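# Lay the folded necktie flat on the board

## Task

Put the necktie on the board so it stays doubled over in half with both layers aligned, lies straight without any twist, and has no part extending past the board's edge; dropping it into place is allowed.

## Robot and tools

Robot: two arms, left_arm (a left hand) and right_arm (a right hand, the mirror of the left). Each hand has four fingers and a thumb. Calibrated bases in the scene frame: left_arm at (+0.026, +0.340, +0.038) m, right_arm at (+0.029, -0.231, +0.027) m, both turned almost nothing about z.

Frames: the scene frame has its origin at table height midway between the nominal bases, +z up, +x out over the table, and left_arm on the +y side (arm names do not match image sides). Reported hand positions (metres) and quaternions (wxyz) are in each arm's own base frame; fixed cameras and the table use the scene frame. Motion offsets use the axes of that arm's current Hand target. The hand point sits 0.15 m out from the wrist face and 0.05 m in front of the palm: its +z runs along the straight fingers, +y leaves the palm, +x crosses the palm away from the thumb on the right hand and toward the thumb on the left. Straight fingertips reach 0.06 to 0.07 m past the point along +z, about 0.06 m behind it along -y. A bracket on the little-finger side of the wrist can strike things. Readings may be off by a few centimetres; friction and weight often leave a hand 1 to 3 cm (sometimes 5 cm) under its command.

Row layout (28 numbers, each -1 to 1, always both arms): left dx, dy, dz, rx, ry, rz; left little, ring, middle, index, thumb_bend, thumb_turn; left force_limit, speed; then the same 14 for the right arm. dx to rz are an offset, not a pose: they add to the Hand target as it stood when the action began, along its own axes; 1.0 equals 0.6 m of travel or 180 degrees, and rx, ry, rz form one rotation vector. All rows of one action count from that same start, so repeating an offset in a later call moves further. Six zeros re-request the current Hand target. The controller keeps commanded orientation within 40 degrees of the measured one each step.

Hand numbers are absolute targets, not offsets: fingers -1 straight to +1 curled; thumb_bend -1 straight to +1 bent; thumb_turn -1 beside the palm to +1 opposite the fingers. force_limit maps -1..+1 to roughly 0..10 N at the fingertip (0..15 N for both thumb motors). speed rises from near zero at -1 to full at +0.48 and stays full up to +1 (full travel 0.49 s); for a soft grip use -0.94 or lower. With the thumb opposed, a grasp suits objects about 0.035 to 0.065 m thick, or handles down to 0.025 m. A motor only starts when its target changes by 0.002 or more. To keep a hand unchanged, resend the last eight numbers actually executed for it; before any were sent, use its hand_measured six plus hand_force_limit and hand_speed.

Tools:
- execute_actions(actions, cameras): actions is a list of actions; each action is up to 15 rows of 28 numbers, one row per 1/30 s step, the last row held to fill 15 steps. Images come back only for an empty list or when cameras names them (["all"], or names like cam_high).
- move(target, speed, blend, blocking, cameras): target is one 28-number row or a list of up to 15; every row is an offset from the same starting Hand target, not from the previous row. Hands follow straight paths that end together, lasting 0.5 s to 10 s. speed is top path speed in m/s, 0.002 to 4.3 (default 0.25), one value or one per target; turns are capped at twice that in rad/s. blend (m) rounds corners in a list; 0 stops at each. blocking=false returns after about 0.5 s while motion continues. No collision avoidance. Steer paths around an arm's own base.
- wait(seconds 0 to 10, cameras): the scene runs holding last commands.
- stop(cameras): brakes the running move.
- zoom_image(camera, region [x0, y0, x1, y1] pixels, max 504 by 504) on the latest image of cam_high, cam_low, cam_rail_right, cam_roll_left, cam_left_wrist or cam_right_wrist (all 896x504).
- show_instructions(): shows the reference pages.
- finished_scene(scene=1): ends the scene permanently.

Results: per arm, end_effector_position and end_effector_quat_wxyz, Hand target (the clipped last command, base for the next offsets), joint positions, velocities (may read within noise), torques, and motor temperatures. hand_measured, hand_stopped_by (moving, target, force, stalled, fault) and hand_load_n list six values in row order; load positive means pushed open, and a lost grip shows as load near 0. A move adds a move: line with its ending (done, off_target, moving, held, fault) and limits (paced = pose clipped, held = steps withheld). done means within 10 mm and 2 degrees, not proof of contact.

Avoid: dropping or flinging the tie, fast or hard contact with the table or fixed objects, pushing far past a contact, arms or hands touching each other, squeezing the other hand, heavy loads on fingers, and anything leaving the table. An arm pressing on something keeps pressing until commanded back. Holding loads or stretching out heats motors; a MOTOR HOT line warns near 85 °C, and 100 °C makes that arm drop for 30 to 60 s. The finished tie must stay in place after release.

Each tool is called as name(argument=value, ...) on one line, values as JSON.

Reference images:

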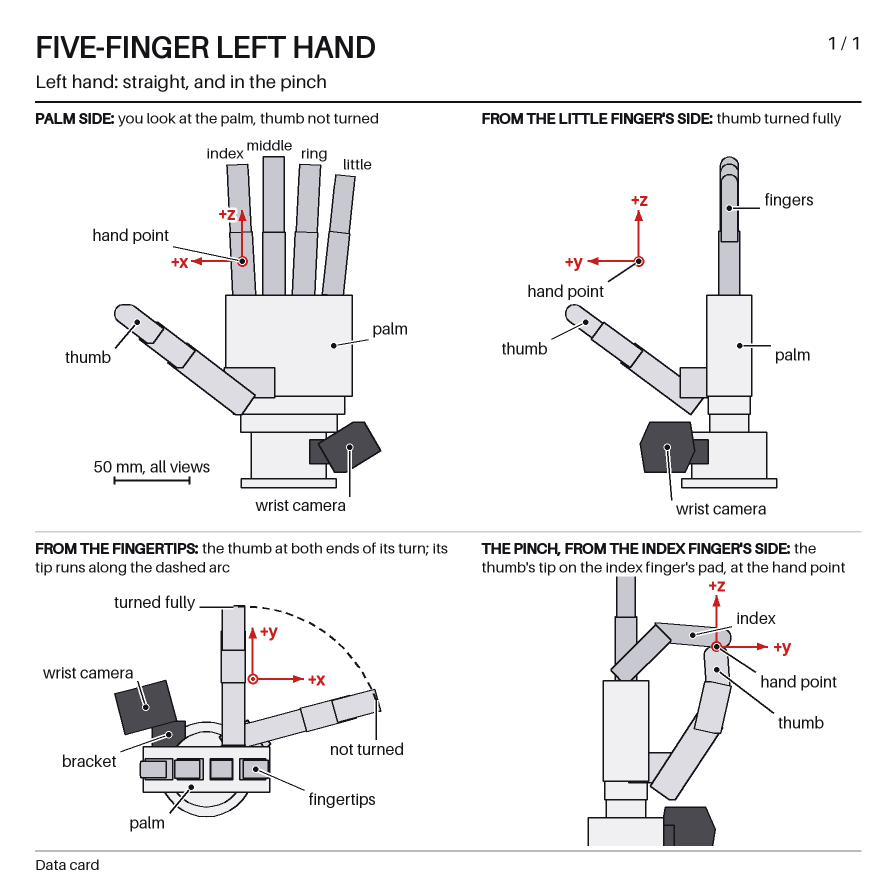

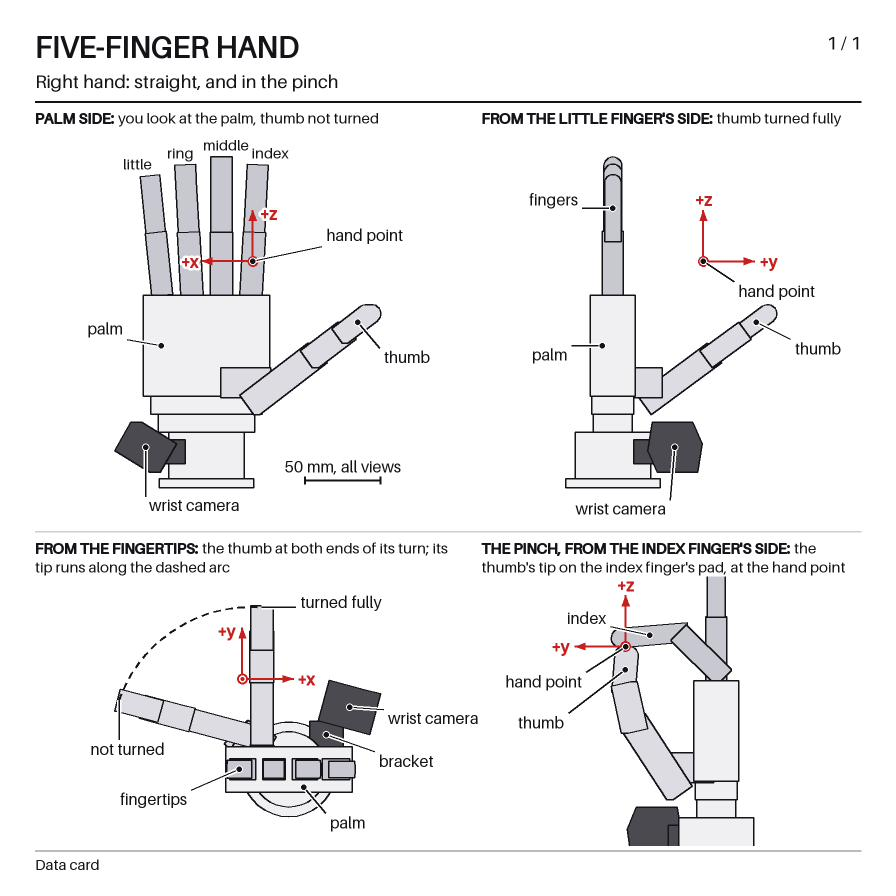

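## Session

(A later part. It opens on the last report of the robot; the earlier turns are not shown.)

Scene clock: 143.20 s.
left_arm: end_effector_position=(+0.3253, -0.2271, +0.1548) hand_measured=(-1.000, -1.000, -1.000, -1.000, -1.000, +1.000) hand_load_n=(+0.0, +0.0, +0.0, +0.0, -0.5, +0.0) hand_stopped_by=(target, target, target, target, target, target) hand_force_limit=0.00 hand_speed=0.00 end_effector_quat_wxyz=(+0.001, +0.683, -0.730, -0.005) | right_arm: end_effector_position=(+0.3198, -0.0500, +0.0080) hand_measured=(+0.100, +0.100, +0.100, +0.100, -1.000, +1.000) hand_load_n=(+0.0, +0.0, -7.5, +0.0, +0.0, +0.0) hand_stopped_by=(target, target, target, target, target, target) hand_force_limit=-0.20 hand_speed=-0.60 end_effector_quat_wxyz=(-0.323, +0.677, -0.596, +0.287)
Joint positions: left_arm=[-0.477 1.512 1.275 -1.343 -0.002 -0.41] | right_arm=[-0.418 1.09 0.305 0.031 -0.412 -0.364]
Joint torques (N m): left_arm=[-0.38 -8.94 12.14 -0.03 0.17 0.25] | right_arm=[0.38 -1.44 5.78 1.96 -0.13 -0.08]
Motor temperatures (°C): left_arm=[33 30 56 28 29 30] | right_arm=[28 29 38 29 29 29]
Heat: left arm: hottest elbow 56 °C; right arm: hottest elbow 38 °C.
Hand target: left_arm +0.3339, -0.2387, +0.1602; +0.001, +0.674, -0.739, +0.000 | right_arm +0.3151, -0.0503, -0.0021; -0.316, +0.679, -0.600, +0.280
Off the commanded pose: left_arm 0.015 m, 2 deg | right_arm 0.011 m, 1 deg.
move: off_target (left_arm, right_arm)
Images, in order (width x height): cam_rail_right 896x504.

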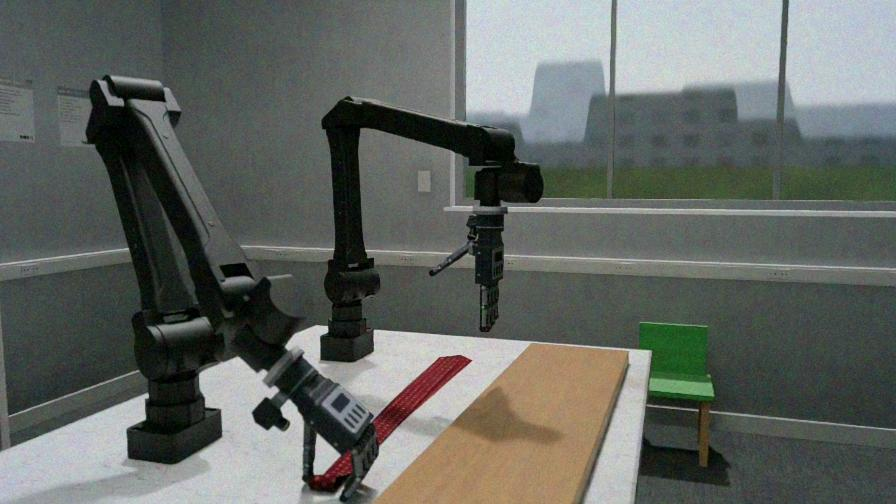

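move(target=[0,0,0,0,0,0,-1,-1,-1,-1,-1,1,0,0, 0,-0.008,-0.007,0,0,0,0.35,0.35,0.35,0.35,-0.2,1,-0.2,-0.8], speed=0.05, cameras=["cam_rail_right","cam_right_wrist"])

zoom_image(camera="cam_rail_right", region=[280, 420, 390, 504])

Scene clock: 146.50 s.
left_arm: end_effector_position=(+0.3253, -0.2271, +0.1548) hand_measured=(-1.000, -1.000, -1.000, -1.000, -1.000, +1.000) hand_load_n=(+0.0, +0.0, +0.0, +0.0, +0.0, -0.5) hand_stopped_by=(target, target, target, target, target, target) hand_force_limit=0.00 hand_speed=0.00 end_effector_quat_wxyz=(+0.001, +0.683, -0.730, -0.005) | right_arm: end_effector_position=(+0.3140, -0.0478, +0.0023) hand_measured=(+0.350, +0.350, +0.350, +0.350, -0.376, +1.000) hand_load_n=(+0.0, +0.0, +1.0, +0.0, +6.5, +0.5) hand_stopped_by=(target, target, target, target, force, target) hand_force_limit=-0.20 hand_speed=-0.80 end_effector_quat_wxyz=(-0.319, +0.678, -0.601, +0.277)
Joint positions: left_arm=[-0.477 1.512 1.275 -1.343 -0.002 -0.41] | right_arm=[-0.418 1.095 0.298 0.02 -0.41 -0.364]
Joint torques (N m): left_arm=[-0.38 -9 12.14 -0.03 0.17 0.25] | right_arm=[-0.21 -3.43 6.78 0.87 -0.17 -0.05]
Motor temperatures (°C): left_arm=[33 30 56 28 29 30] | right_arm=[28 29 38 29 29 29]
Heat: left arm: hottest elbow 56 °C; right arm: hottest elbow 38 °C.
Hand target: left_arm +0.3339, -0.2387, +0.1602; +0.001, +0.674, -0.739, +0.000 | right_arm +0.3150, -0.0503, +0.0043; -0.316, +0.679, -0.600, +0.280
Off the commanded pose: left_arm 0.015 m, 2 deg | right_arm 0.003 m, 0 deg.
move: off_target (left_arm)
camera_calibration:
cam_right_wrist: T_world_to_cam=[[-0.579343, -0.363853, -0.729365, 0.163983], [-0.658161, 0.736691, 0.155277, 0.237784], [0.480819, 0.569998, -0.66627, -0.00889429], [0, 0, 0, 1]] pos_world=[0.255779, -0.110438, 0.0767554]
Images, in order (width x height): cam_rail_right 896x504, cam_right_wrist 896x504.

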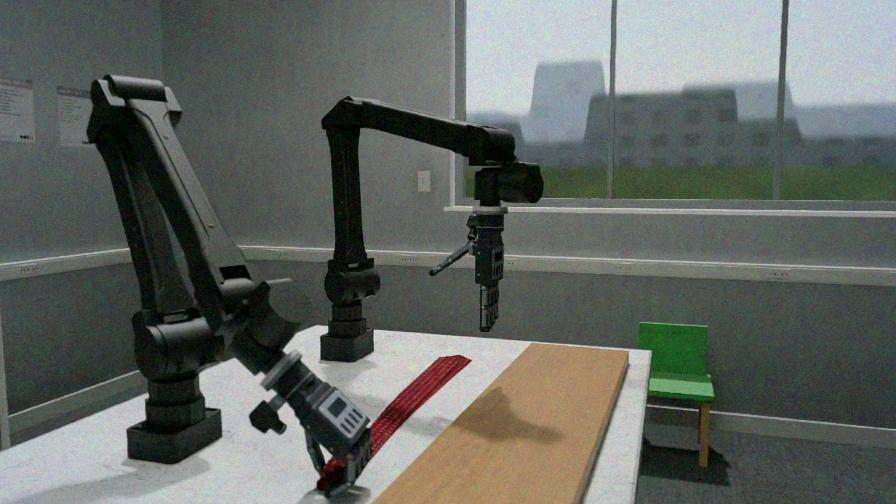

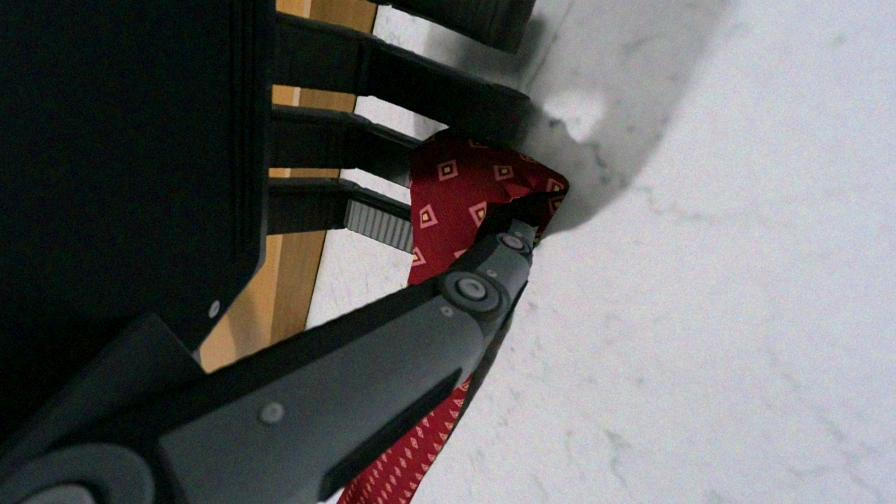

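Scaled by 4.582 from the camera's 896x504 image, which has a finer 1280x720 frame.

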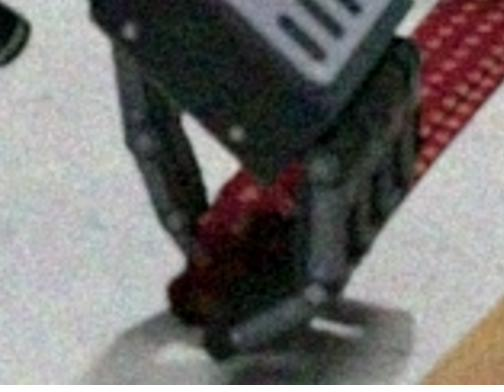

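move(target=[0,0,0,0,0,0,-1,-1,-1,-1,-1,1,0,0, 0,0,0,0,0,0,0.8,0.8,0.8,0.8,0.0,1,0.0,-0.8], speed=0.05, cameras=["cam_rail_right","cam_right_wrist"])

zoom_image(camera="cam_rail_right", region=[280, 420, 390, 504])

Scene clock: 148.03 s.
left_arm: end_effector_position=(+0.3253, -0.2271, +0.1548) hand_measured=(-1.000, -1.000, -1.000, -1.000, -1.000, +1.000) hand_load_n=(+0.0, +0.0, +0.0, +0.0, +0.0, +0.0) hand_stopped_by=(target, target, target, target, target, target) hand_force_limit=0.00 hand_speed=0.00 end_effector_quat_wxyz=(+0.001, +0.683, -0.730, -0.005) | right_arm: end_effector_position=(+0.3140, -0.0478, +0.0023) hand_measured=(+0.800, +0.800, +0.364, +0.800, -0.372, +1.000) hand_load_n=(+0.0, +0.0, +8.5, +0.5, +9.5, +0.5) hand_stopped_by=(target, target, force, target, force, target) hand_force_limit=0.00 hand_speed=-0.80 end_effector_quat_wxyz=(-0.319, +0.678, -0.601, +0.277)
Joint positions: left_arm=[-0.477 1.512 1.275 -1.343 -0.002 -0.41] | right_arm=[-0.418 1.095 0.298 0.02 -0.41 -0.364]
Joint torques (N m): left_arm=[-0.38 -9 12.14 -0.03 0.17 0.25] | right_arm=[-0.03 -3.84 7.13 1.03 -0.14 -0.12]
Motor temperatures (°C): left_arm=[33 30 56 27 29 30] | right_arm=[28 29 38 29 29 29]
Heat: left arm: hottest elbow 56 °C; right arm: hottest elbow 38 °C.
Hand target: left_arm +0.3339, -0.2387, +0.1602; +0.001, +0.674, -0.739, +0.000 | right_arm +0.3150, -0.0503, +0.0043; -0.316, +0.679, -0.600, +0.280
Off the commanded pose: left_arm 0.015 m, 2 deg | right_arm 0.003 m, 0 deg.
move: off_target (left_arm)
camera_calibration:
cam_right_wrist: T_world_to_cam=[[-0.579343, -0.363853, -0.729365, 0.163983], [-0.658161, 0.736691, 0.155277, 0.237784], [0.480819, 0.569998, -0.66627, -0.00889429], [0, 0, 0, 1]] pos_world=[0.255779, -0.110438, 0.0767554]
Images, in order (width x height): cam_rail_right 896x504, cam_right_wrist 896x504.

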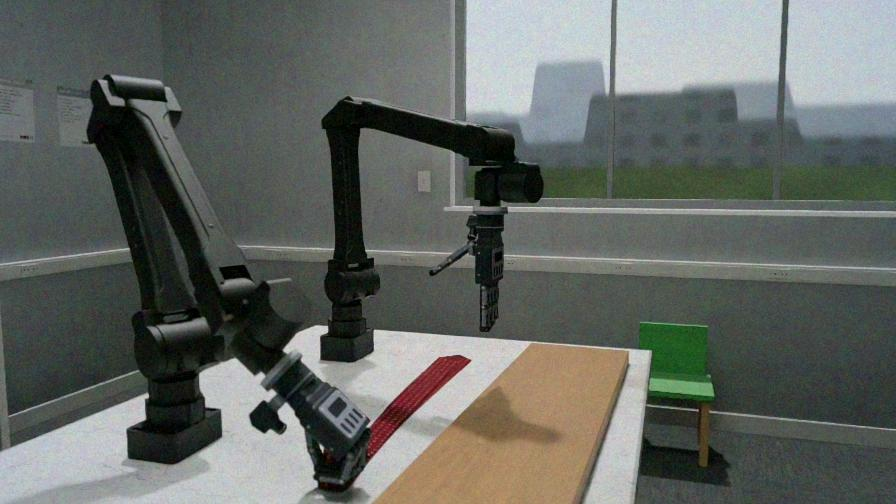

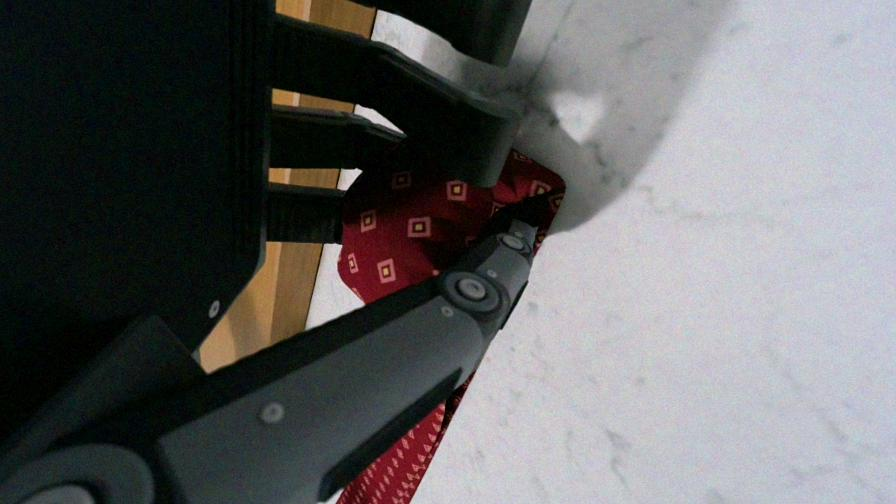

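Scaled by 4.582 from the camera's 896x504 image, which has a finer 1280x720 frame.

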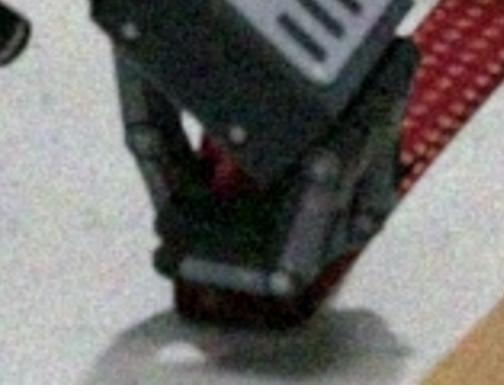

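move(target=[0,0,0,0,0,0,-1,-1,-1,-1,-1,1,0,0, 0,-0.153,-0.129,0,0,0,0.8,0.8,0.8,0.8,0.0,1,0.0,-0.8], speed=0.08, cameras=["all"])

Scene clock: 150.63 s.
left_arm: end_effector_position=(+0.3253, -0.2271, +0.1548) hand_measured=(-1.000, -1.000, -1.000, -1.000, -1.000, +1.000) hand_load_n=(+0.0, +0.0, +0.0, +0.0, +0.0, +0.0) hand_stopped_by=(target, target, target, target, target, target) hand_force_limit=0.00 hand_speed=0.00 end_effector_quat_wxyz=(+0.001, +0.683, -0.730, -0.005) | right_arm: end_effector_position=(+0.2980, -0.0412, +0.0953) hand_measured=(+0.800, +0.800, +0.364, +0.800, -0.372, +1.000) hand_load_n=(+0.0, +0.0, +8.5, +0.5, +9.5, +1.0) hand_stopped_by=(target, target, force, target, force, target) hand_force_limit=0.00 hand_speed=-0.80 end_effector_quat_wxyz=(-0.310, +0.681, -0.613, +0.254)
Joint positions: left_arm=[-0.477 1.512 1.275 -1.343 -0.002 -0.41] | right_arm=[-0.418 0.812 0.473 -0.493 -0.408 -0.364]
Joint torques (N m): left_arm=[-0.38 -8.94 12.14 -0.03 0.17 0.25] | right_arm=[-0.26 -2.9 12.6 0.9 -0.2 -0.07]
Motor temperatures (°C): left_arm=[33 30 57 27 29 30] | right_arm=[28 29 38 29 29 29]
Heat: left arm: hottest elbow 57 °C; right arm: hottest elbow 38 °C.
Hand target: left_arm +0.3339, -0.2387, +0.1602; +0.001, +0.674, -0.739, +0.000 | right_arm +0.3146, -0.0502, +0.1243; -0.316, +0.679, -0.600, +0.280
Off the commanded pose: left_arm 0.015 m, 2 deg | right_arm 0.035 m, 3 deg.
move: off_target (left_arm, right_arm)
camera_calibration:
cam_left_wrist: T_world_to_cam=[[0.942658, -0.332504, -0.0289177, -0.374758], [-0.268641, -0.807303, 0.525446, -0.179648], [-0.198058, -0.487548, -0.850335, 0.202516], [0, 0, 0, 1]] pos_world=[0.345118, -0.170902, 0.255765]
cam_right_wrist: T_world_to_cam=[[-0.616497, -0.347969, -0.706292, 0.234531], [-0.647855, 0.733973, 0.203883, 0.200109], [0.447454, 0.583268, -0.677926, 0.0684746], [0, 0, 0, 1]] pos_world=[0.24359, -0.105204, 0.171269]

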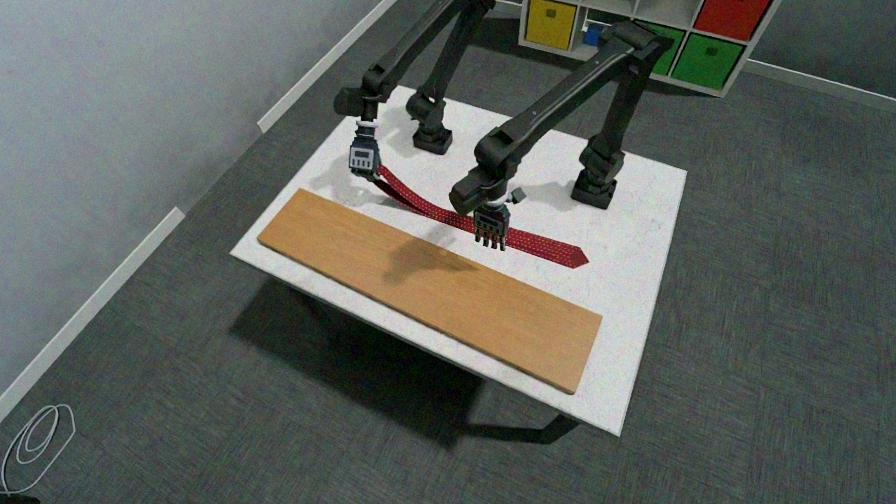

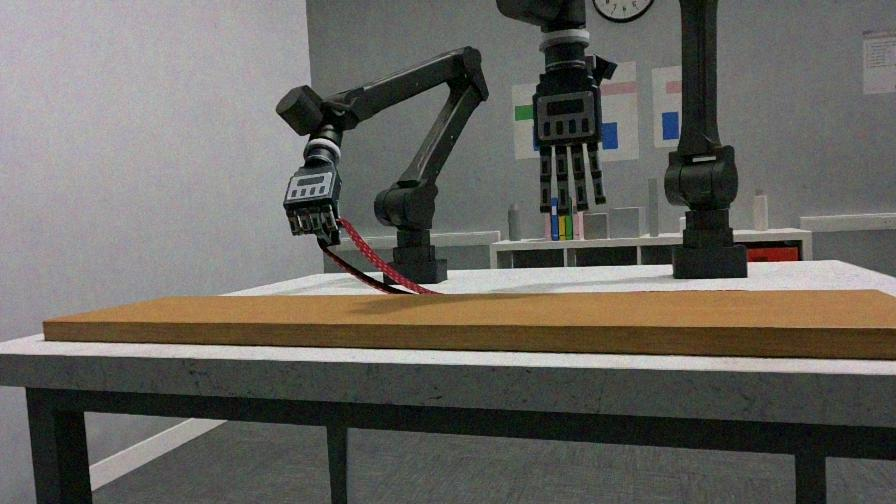

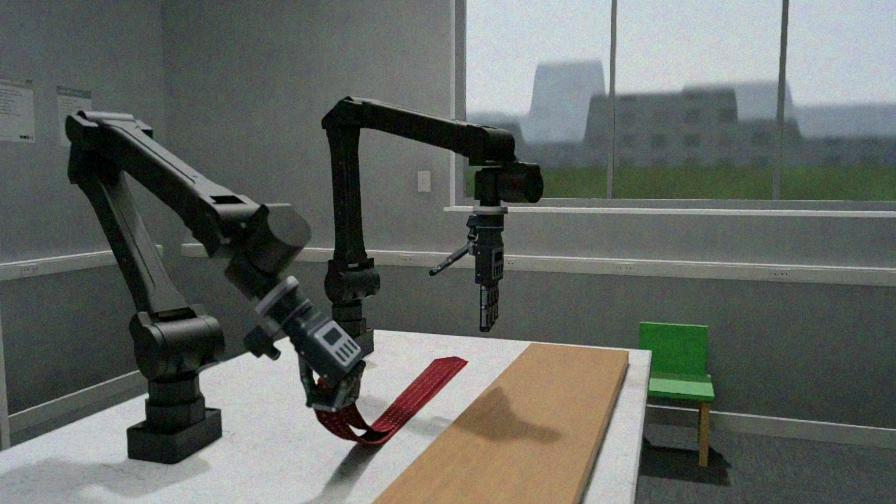

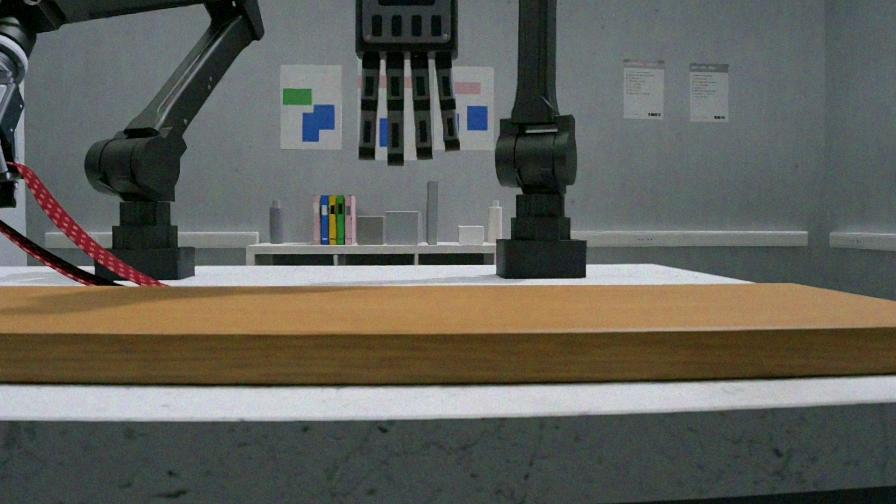

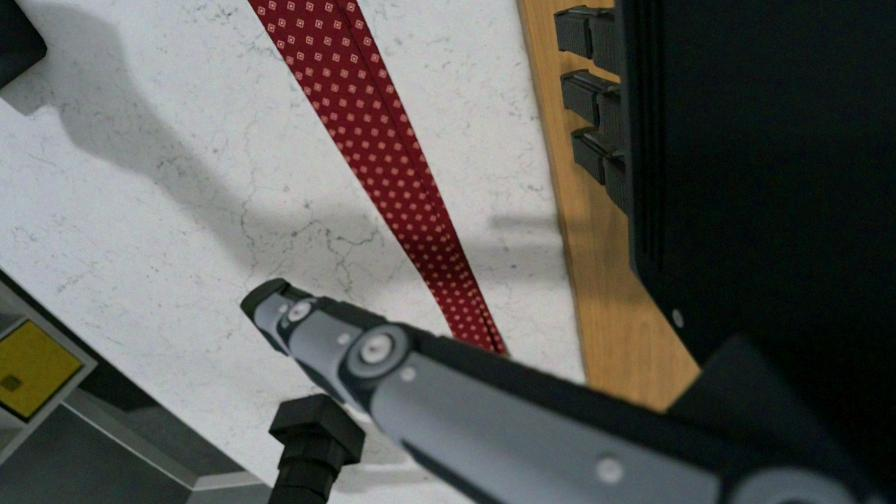

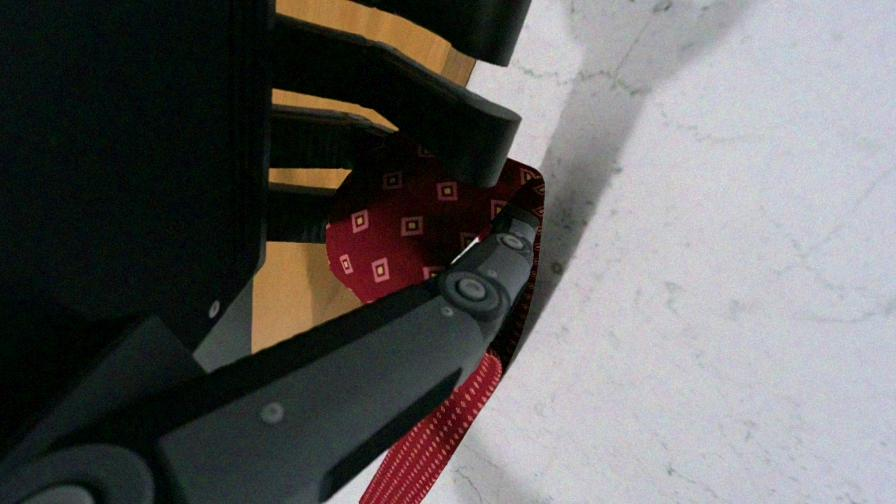

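move(target=[0.4863,-0.078,0.167,0,0,-0.054,1,1,1,0.0,-1,1,0,0, 0,0,0,0,0,0,0.8,0.8,0.8,0.8,0.0,1,0.0,-0.8], speed=0.12, cameras=["cam_high","cam_low","cam_rail_right","cam_left_wrist"])

zoom_image(camera="cam_low", region=[300, 200, 460, 310])

Scene clock: 163.87 s.
left_arm: end_effector_position=(+0.3512, -0.5207, +0.0662) hand_measured=(+1.000, +1.000, +1.000, +0.000, -1.000, +1.000) hand_load_n=(+0.0, +0.0, +0.0, +0.0, +0.0, +0.0) hand_stopped_by=(target, target, target, target, target, target) hand_force_limit=0.00 hand_speed=0.00 end_effector_quat_wxyz=(+0.001, +0.734, -0.679, +0.001) | right_arm: end_effector_position=(+0.2979, -0.0411, +0.0954) hand_measured=(+0.800, +0.800, +0.364, +0.800, -0.372, +1.000) hand_load_n=(+0.0, +0.0, +8.5, +0.0, +9.5, +0.5) hand_stopped_by=(target, target, force, target, force, target) hand_force_limit=0.00 hand_speed=-0.80 end_effector_quat_wxyz=(-0.310, +0.681, -0.613, +0.254)
Joint positions: left_arm=[-0.87 2.074 1.823 -1.316 0.001 -0.946] | right_arm=[-0.418 0.812 0.473 -0.494 -0.408 -0.364]
Joint torques (N m): left_arm=[-0.03 -16.03 12 0.06 0.08 0.01] | right_arm=[0.03 -3.25 12.67 1.09 -0.26 -0.06]
Motor temperatures (°C): left_arm=[33 30 57 27 29 30] | right_arm=[28 29 39 29 29 29]
Heat: left arm: hottest elbow 57 °C; right arm: hottest elbow 39 °C.
Hand target: left_arm +0.3533, -0.5338, +0.0605; +0.001, +0.734, -0.679, +0.000 | right_arm +0.3146, -0.0502, +0.1243; -0.316, +0.679, -0.600, +0.280
Off the commanded pose: left_arm 0.014 m, 0 deg | right_arm 0.035 m, 3 deg.
move: off_target (left_arm, right_arm)
camera_calibration:
cam_left_wrist: T_world_to_cam=[[0.980808, -0.194106, -0.0184177, -0.441393], [-0.154985, -0.833459, 0.530402, -0.416988], [-0.118305, -0.517368, -0.847546, -0.0544961], [0, 0, 0, 1]] pos_world=[0.361847, -0.461414, 0.166854]
Images, in order (width x height): cam_high 896x504, cam_low 896x504, cam_rail_right 896x504, cam_left_wrist 896x504.

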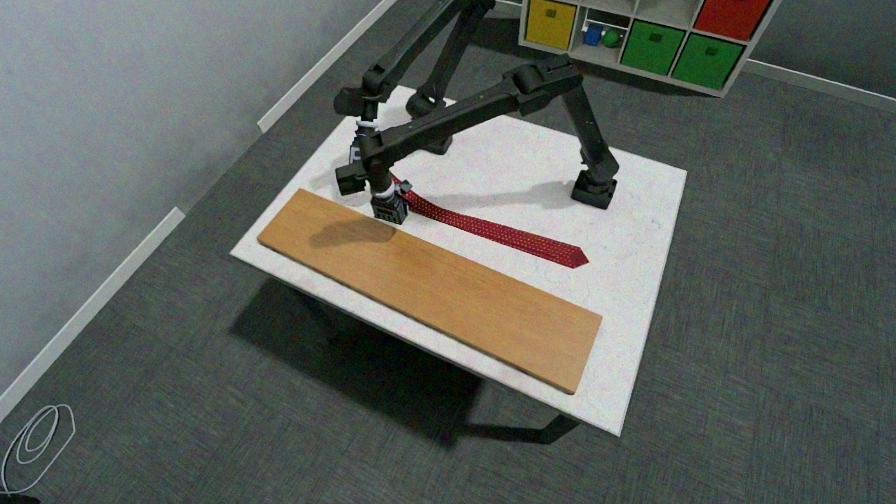

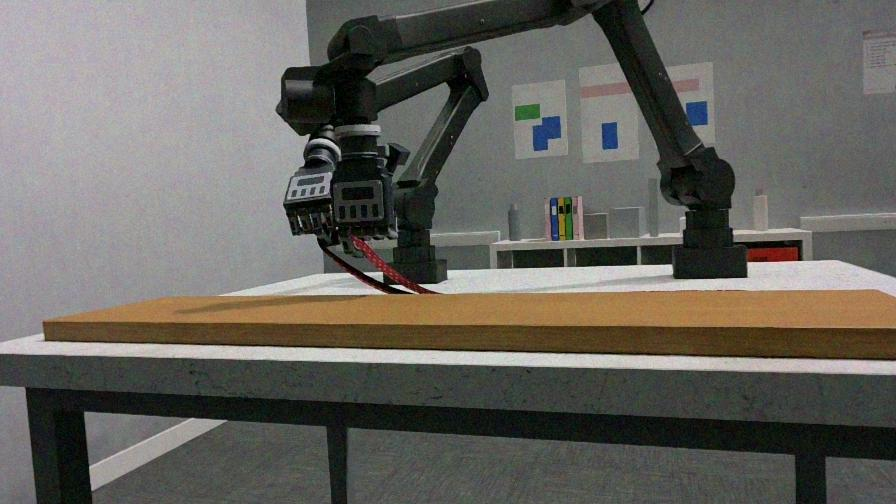

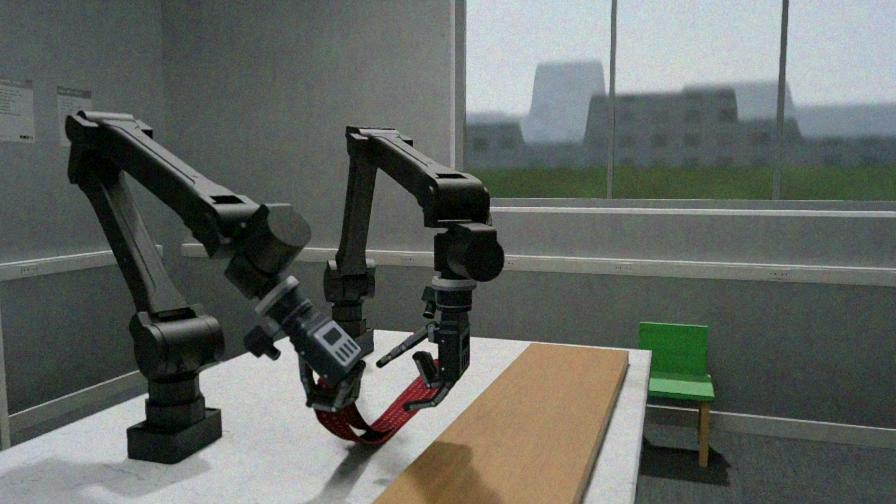

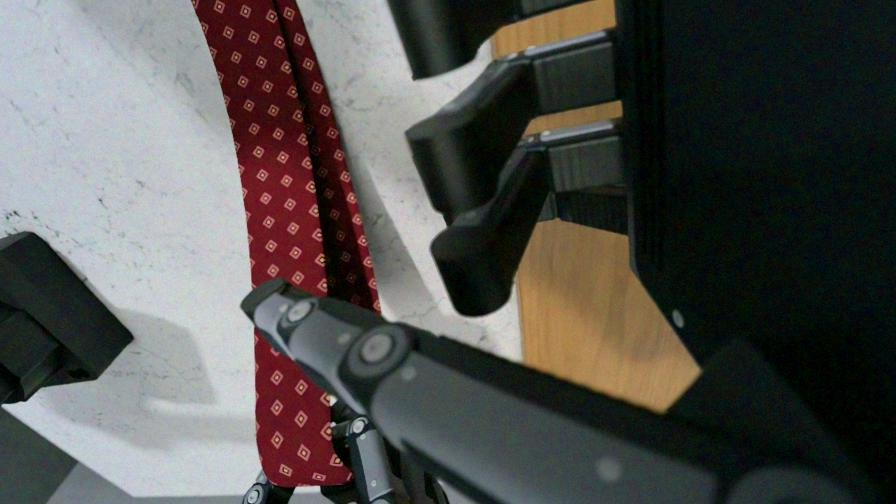

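Scaled by 3.150 from the camera's 896x504 image, which has a finer 1280x720 frame.

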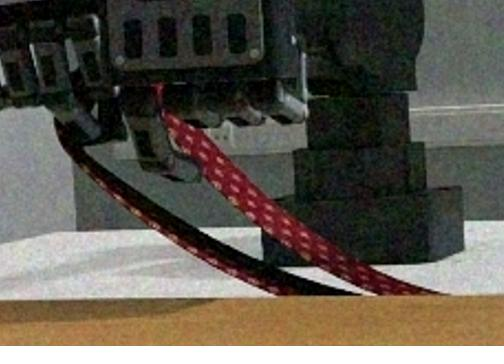

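move(target=[0,0,0,0,0,0,1,1,1,0.0,-1,1,0,0, -0.0105,0.0852,0.0523,0,0,0,0.8,0.8,0.8,0.8,0.0,1,0.0,-0.8], speed=0.06, cameras=["cam_low"])

zoom_image(camera="cam_low", region=[300, 200, 460, 310])

Scene clock: 166.50 s.
left_arm: end_effector_position=(+0.3512, -0.5207, +0.0662) hand_measured=(+1.000, +1.000, +1.000, +0.000, -1.000, +1.000) hand_load_n=(+0.0, +0.0, +0.0, +0.0, +0.0, +0.0) hand_stopped_by=(target, target, target, target, target, target) hand_force_limit=0.00 hand_speed=0.00 end_effector_quat_wxyz=(+0.001, +0.734, -0.679, +0.001) | right_arm: end_effector_position=(+0.3009, -0.0425, +0.0637) hand_measured=(+0.800, +0.800, +0.364, +0.800, -0.372, +1.000) hand_load_n=(+0.0, +0.0, +8.5, +0.0, +9.5, +0.5) hand_stopped_by=(target, target, force, target, force, target) hand_force_limit=0.00 hand_speed=-0.80 end_effector_quat_wxyz=(-0.316, +0.679, -0.604, +0.273)
Joint positions: left_arm=[-0.87 2.074 1.823 -1.317 0.001 -0.947] | right_arm=[-0.418 0.85 0.383 -0.321 -0.408 -0.364]
Joint torques (N m): left_arm=[-0.03 -16.09 12.04 -0.01 0.08 0.01] | right_arm=[-0.62 -2.2 8.32 1.89 -0.11 -0.02]
Motor temperatures (°C): left_arm=[33 30 56 27 29 30] | right_arm=[28 29 40 29 29 29]
Heat: left arm: hottest elbow 56 °C; right arm: hottest elbow 40 °C.
Hand target: left_arm +0.3533, -0.5338, +0.0605; +0.001, +0.734, -0.679, +0.000 | right_arm +0.3051, -0.0451, +0.0650; -0.316, +0.679, -0.600, +0.280
Off the commanded pose: left_arm 0.014 m, 0 deg | right_arm 0.005 m, 1 deg.
move: off_target (left_arm)
Images, in order (width x height): cam_low 896x504.

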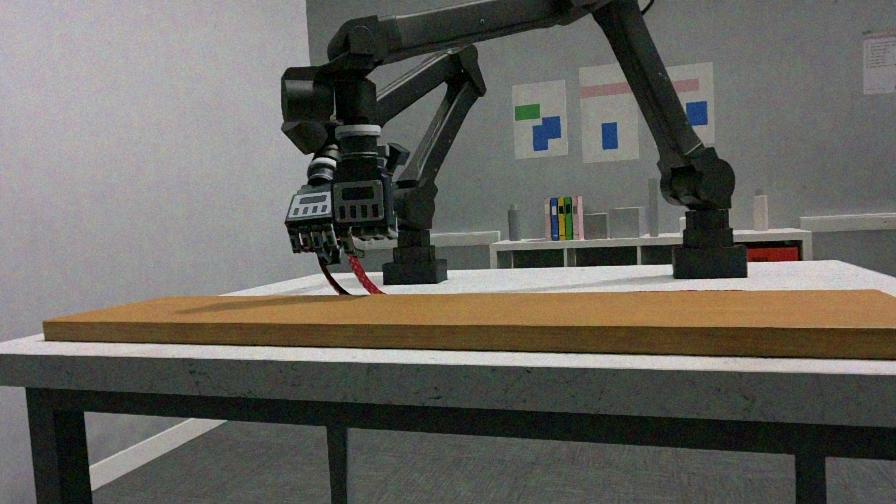

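Scaled by 3.150 from the camera's 896x504 image, which has a finer 1280x720 frame.

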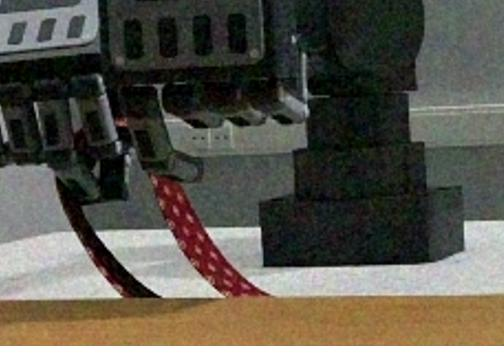

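move(target=[0,0,0,0,0,0,1,1,1,0.0,-1,1,0,0, 0.149,-0.001,-0.0246,0,0,0,0.8,0.8,0.8,0.8,0.0,1,0.0,-0.8], speed=0.06, cameras=["cam_low", "cam_high"])

zoom_image(camera="cam_low", region=[280, 200, 440, 310])

Scene clock: 169.50 s.
left_arm: end_effector_position=(+0.3512, -0.5207, +0.0662) hand_measured=(+1.000, +1.000, +1.000, +0.000, -1.000, +1.000) hand_load_n=(+0.0, +0.0, +0.0, +0.0, +0.0, +0.0) hand_stopped_by=(target, target, target, target, target, target) hand_force_limit=0.00 hand_speed=0.00 end_effector_quat_wxyz=(+0.001, +0.734, -0.679, +0.001) | right_arm: end_effector_position=(+0.2906, -0.1194, +0.0562) hand_measured=(+0.800, +0.800, +0.364, +0.800, -0.372, +1.000) hand_load_n=(+0.0, +0.0, +8.5, +0.0, +9.5, +1.0) hand_stopped_by=(target, target, force, target, force, target) hand_force_limit=0.00 hand_speed=-0.80 end_effector_quat_wxyz=(-0.317, +0.678, -0.610, +0.261)
Joint positions: left_arm=[-0.87 2.074 1.823 -1.317 0.001 -0.947] | right_arm=[-0.722 1.032 0.476 -0.386 -0.61 -0.623]
Joint torques (N m): left_arm=[-0.03 -16.09 12.04 -0.02 0.08 0.01] | right_arm=[-0.56 -3.49 11.54 0.73 -0.6 -0.11]
Motor temperatures (°C): left_arm=[33 31 55 27 29 30] | right_arm=[28 29 40 29 29 29]
Heat: left arm: hottest elbow 55 °C; right arm: hottest elbow 40 °C.
Hand target: left_arm +0.3533, -0.5338, +0.0605; +0.001, +0.734, -0.679, +0.000 | right_arm +0.3052, -0.1352, +0.0750; -0.316, +0.679, -0.600, +0.280
Off the commanded pose: left_arm 0.014 m, 0 deg | right_arm 0.029 m, 2 deg.
move: off_target (left_arm, right_arm)
Images, in order (width x height): cam_high 896x504, cam_low 896x504.

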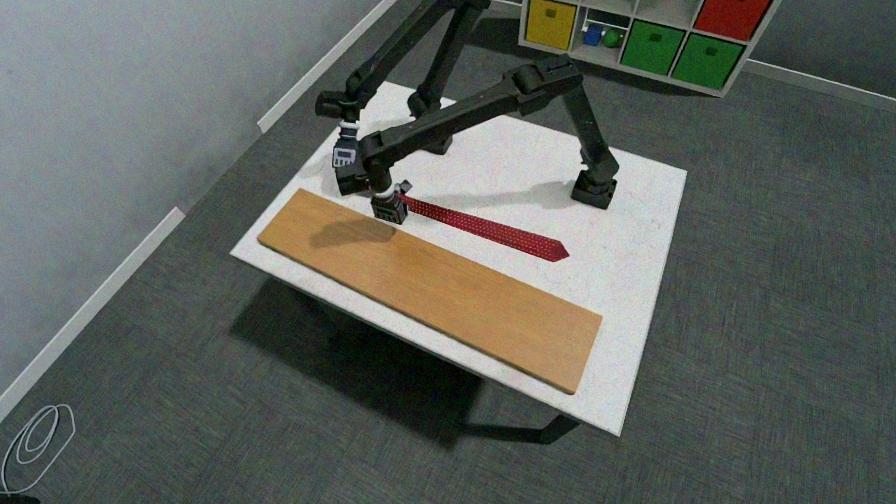

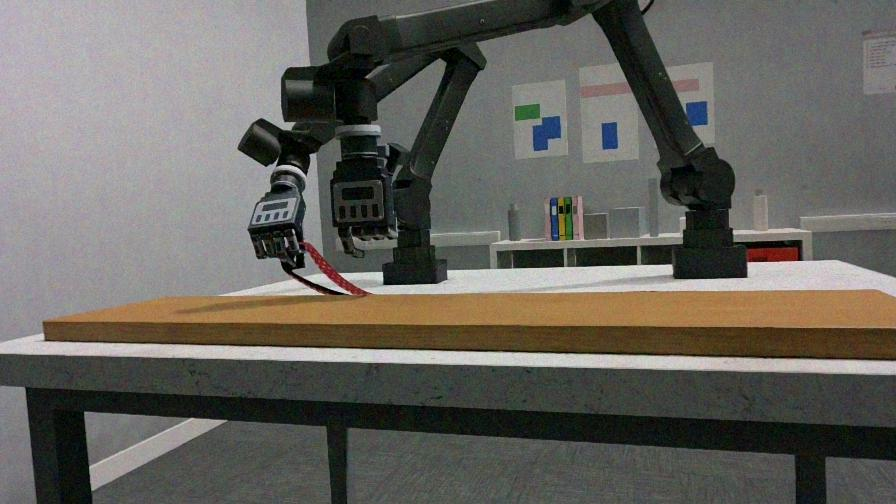

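Scaled by 3.150 from the camera's 896x504 image, which has a finer 1280x720 frame.

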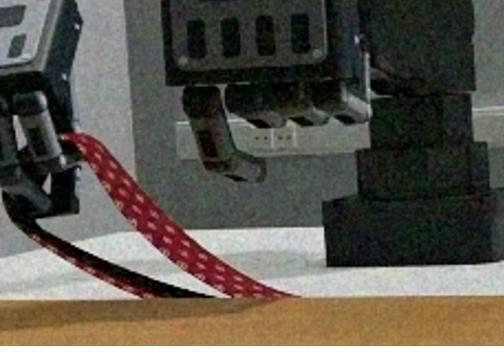

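move(target=[0.1593,0.014,0.11,0,0,0,1,1,1,0.0,-1,1,0,0, 0,0,0,0,0,0,0.8,0.8,0.8,0.8,0.0,1,0.0,-0.8], speed=0.08, cameras=["cam_low", "cam_high","cam_rail_right","cam_left_wrist"])

zoom_image(camera="cam_low", region=[260, 210, 400, 310])

zoom_image(camera="cam_rail_right", region=[260, 350, 480, 504])

Scene clock: 177.23 s.
left_arm: end_effector_position=(+0.3550, -0.6189, +0.0113) hand_measured=(+1.000, +1.000, +1.000, +0.000, -1.000, +1.000) hand_load_n=(+0.0, +0.0, +0.5, -0.5, +0.0, +0.0) hand_stopped_by=(target, target, target, target, target, target) hand_force_limit=0.00 hand_speed=0.00 end_effector_quat_wxyz=(+0.003, +0.734, -0.679, +0.007) | right_arm: end_effector_position=(+0.2905, -0.1194, +0.0561) hand_measured=(+0.800, +0.800, +0.364, +0.800, -0.372, +1.000) hand_load_n=(+0.0, +0.0, +8.5, +0.5, +9.5, +0.5) hand_stopped_by=(target, target, force, target, force, target) hand_force_limit=0.00 hand_speed=-0.80 end_effector_quat_wxyz=(-0.317, +0.678, -0.610, +0.261)
Joint positions: left_arm=[-0.954 2.349 2.156 -1.364 0.003 -1.032] | right_arm=[-0.722 1.032 0.476 -0.386 -0.61 -0.624]
Joint torques (N m): left_arm=[-0.15 -18.61 12.1 0.18 0.01 0] | right_arm=[-0.5 -3.78 11.55 0.79 -0.54 -0.13]
Heat: left arm: hottest elbow 54 °C; right arm: hottest elbow 43 °C.
Hand target: left_arm +0.3524, -0.6297, -0.0054; +0.001, +0.734, -0.679, +0.000 | right_arm +0.3052, -0.1352, +0.0750; -0.316, +0.679, -0.600, +0.280
Off the commanded pose: left_arm 0.020 m, 1 deg | right_arm 0.029 m, 2 deg.
move: off_target (left_arm, right_arm)
camera_calibration:
cam_left_wrist: T_world_to_cam=[[0.981104, -0.193148, -0.0113848, -0.464759], [-0.156796, -0.828168, 0.538101, -0.465286], [-0.113361, -0.526148, -0.842804, -0.158677], [0, 0, 0, 1]] pos_world=[0.365034, -0.55859, 0.111346]
Images, in order (width x height): cam_high 896x504, cam_low 896x504, cam_rail_right 896x504, cam_left_wrist 896x504.

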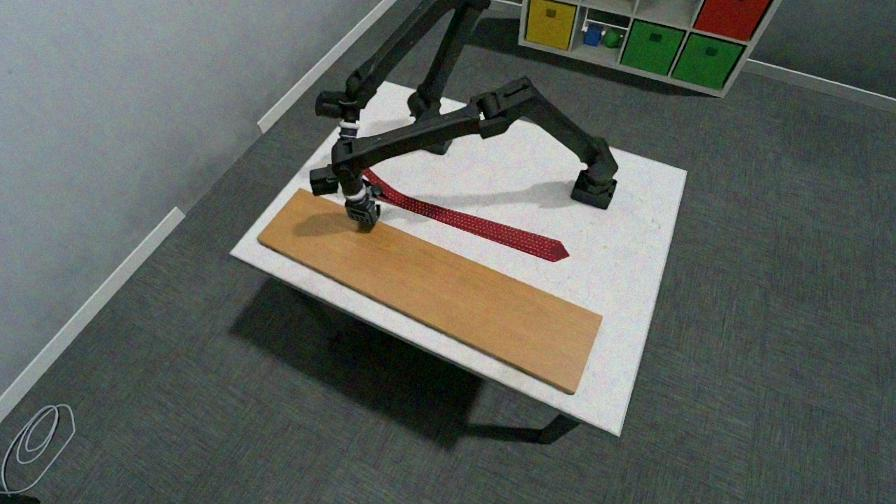

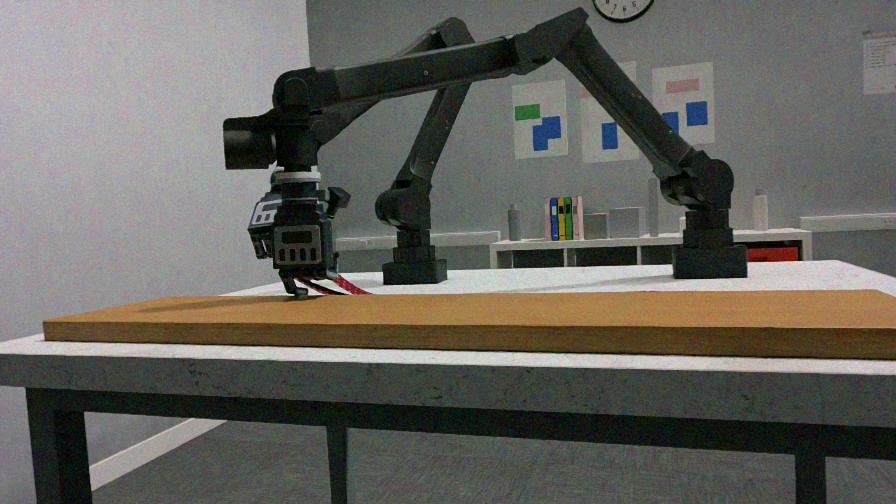

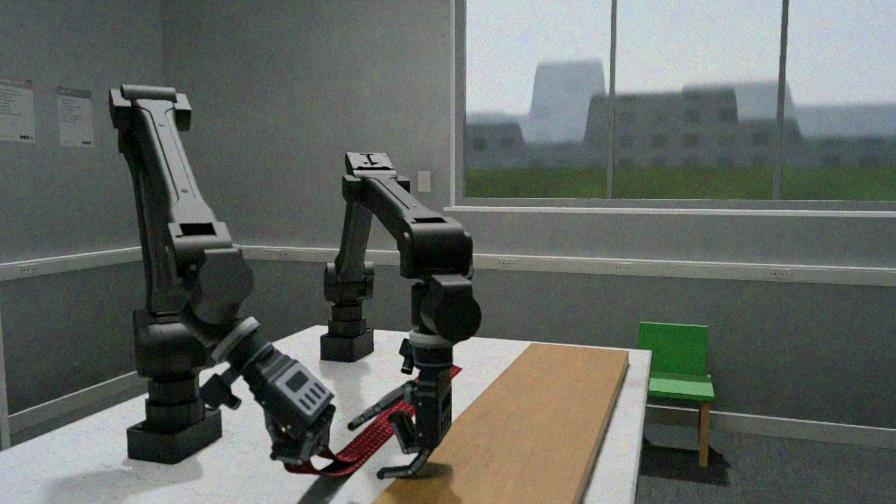

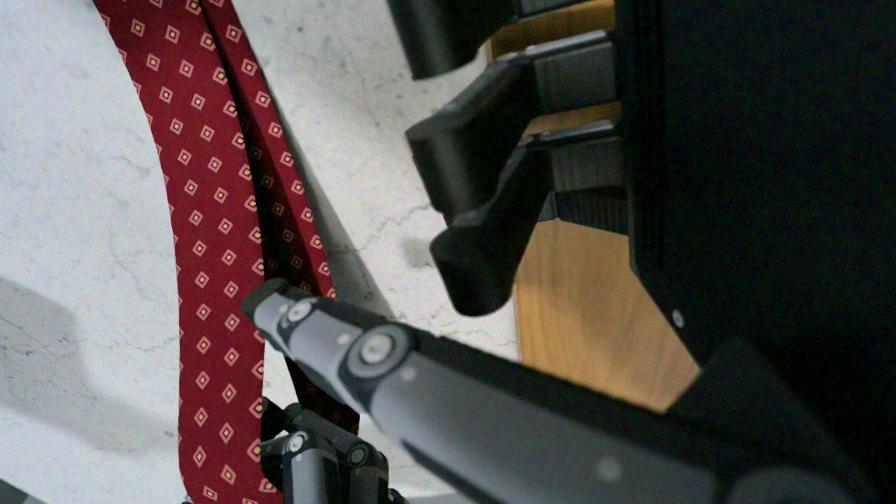

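Scaled by 3.600 from the camera's 896x504 image, which has a finer 1280x720 frame.

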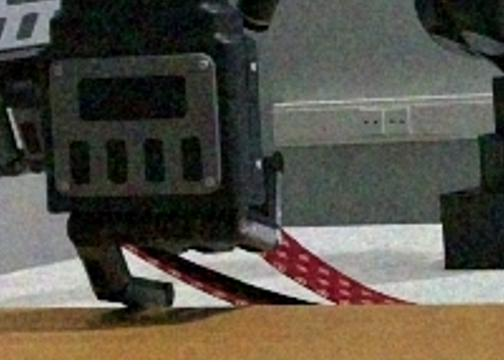

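Scaled by 2.291 from the camera's 896x504 image, which has a finer 1280x720 frame.

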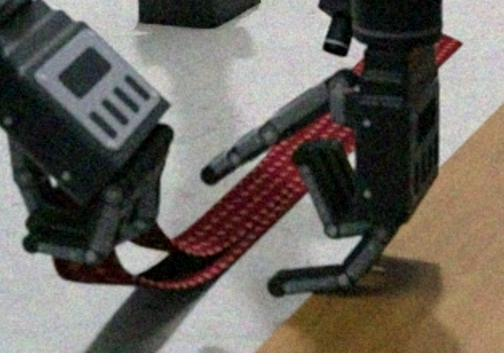

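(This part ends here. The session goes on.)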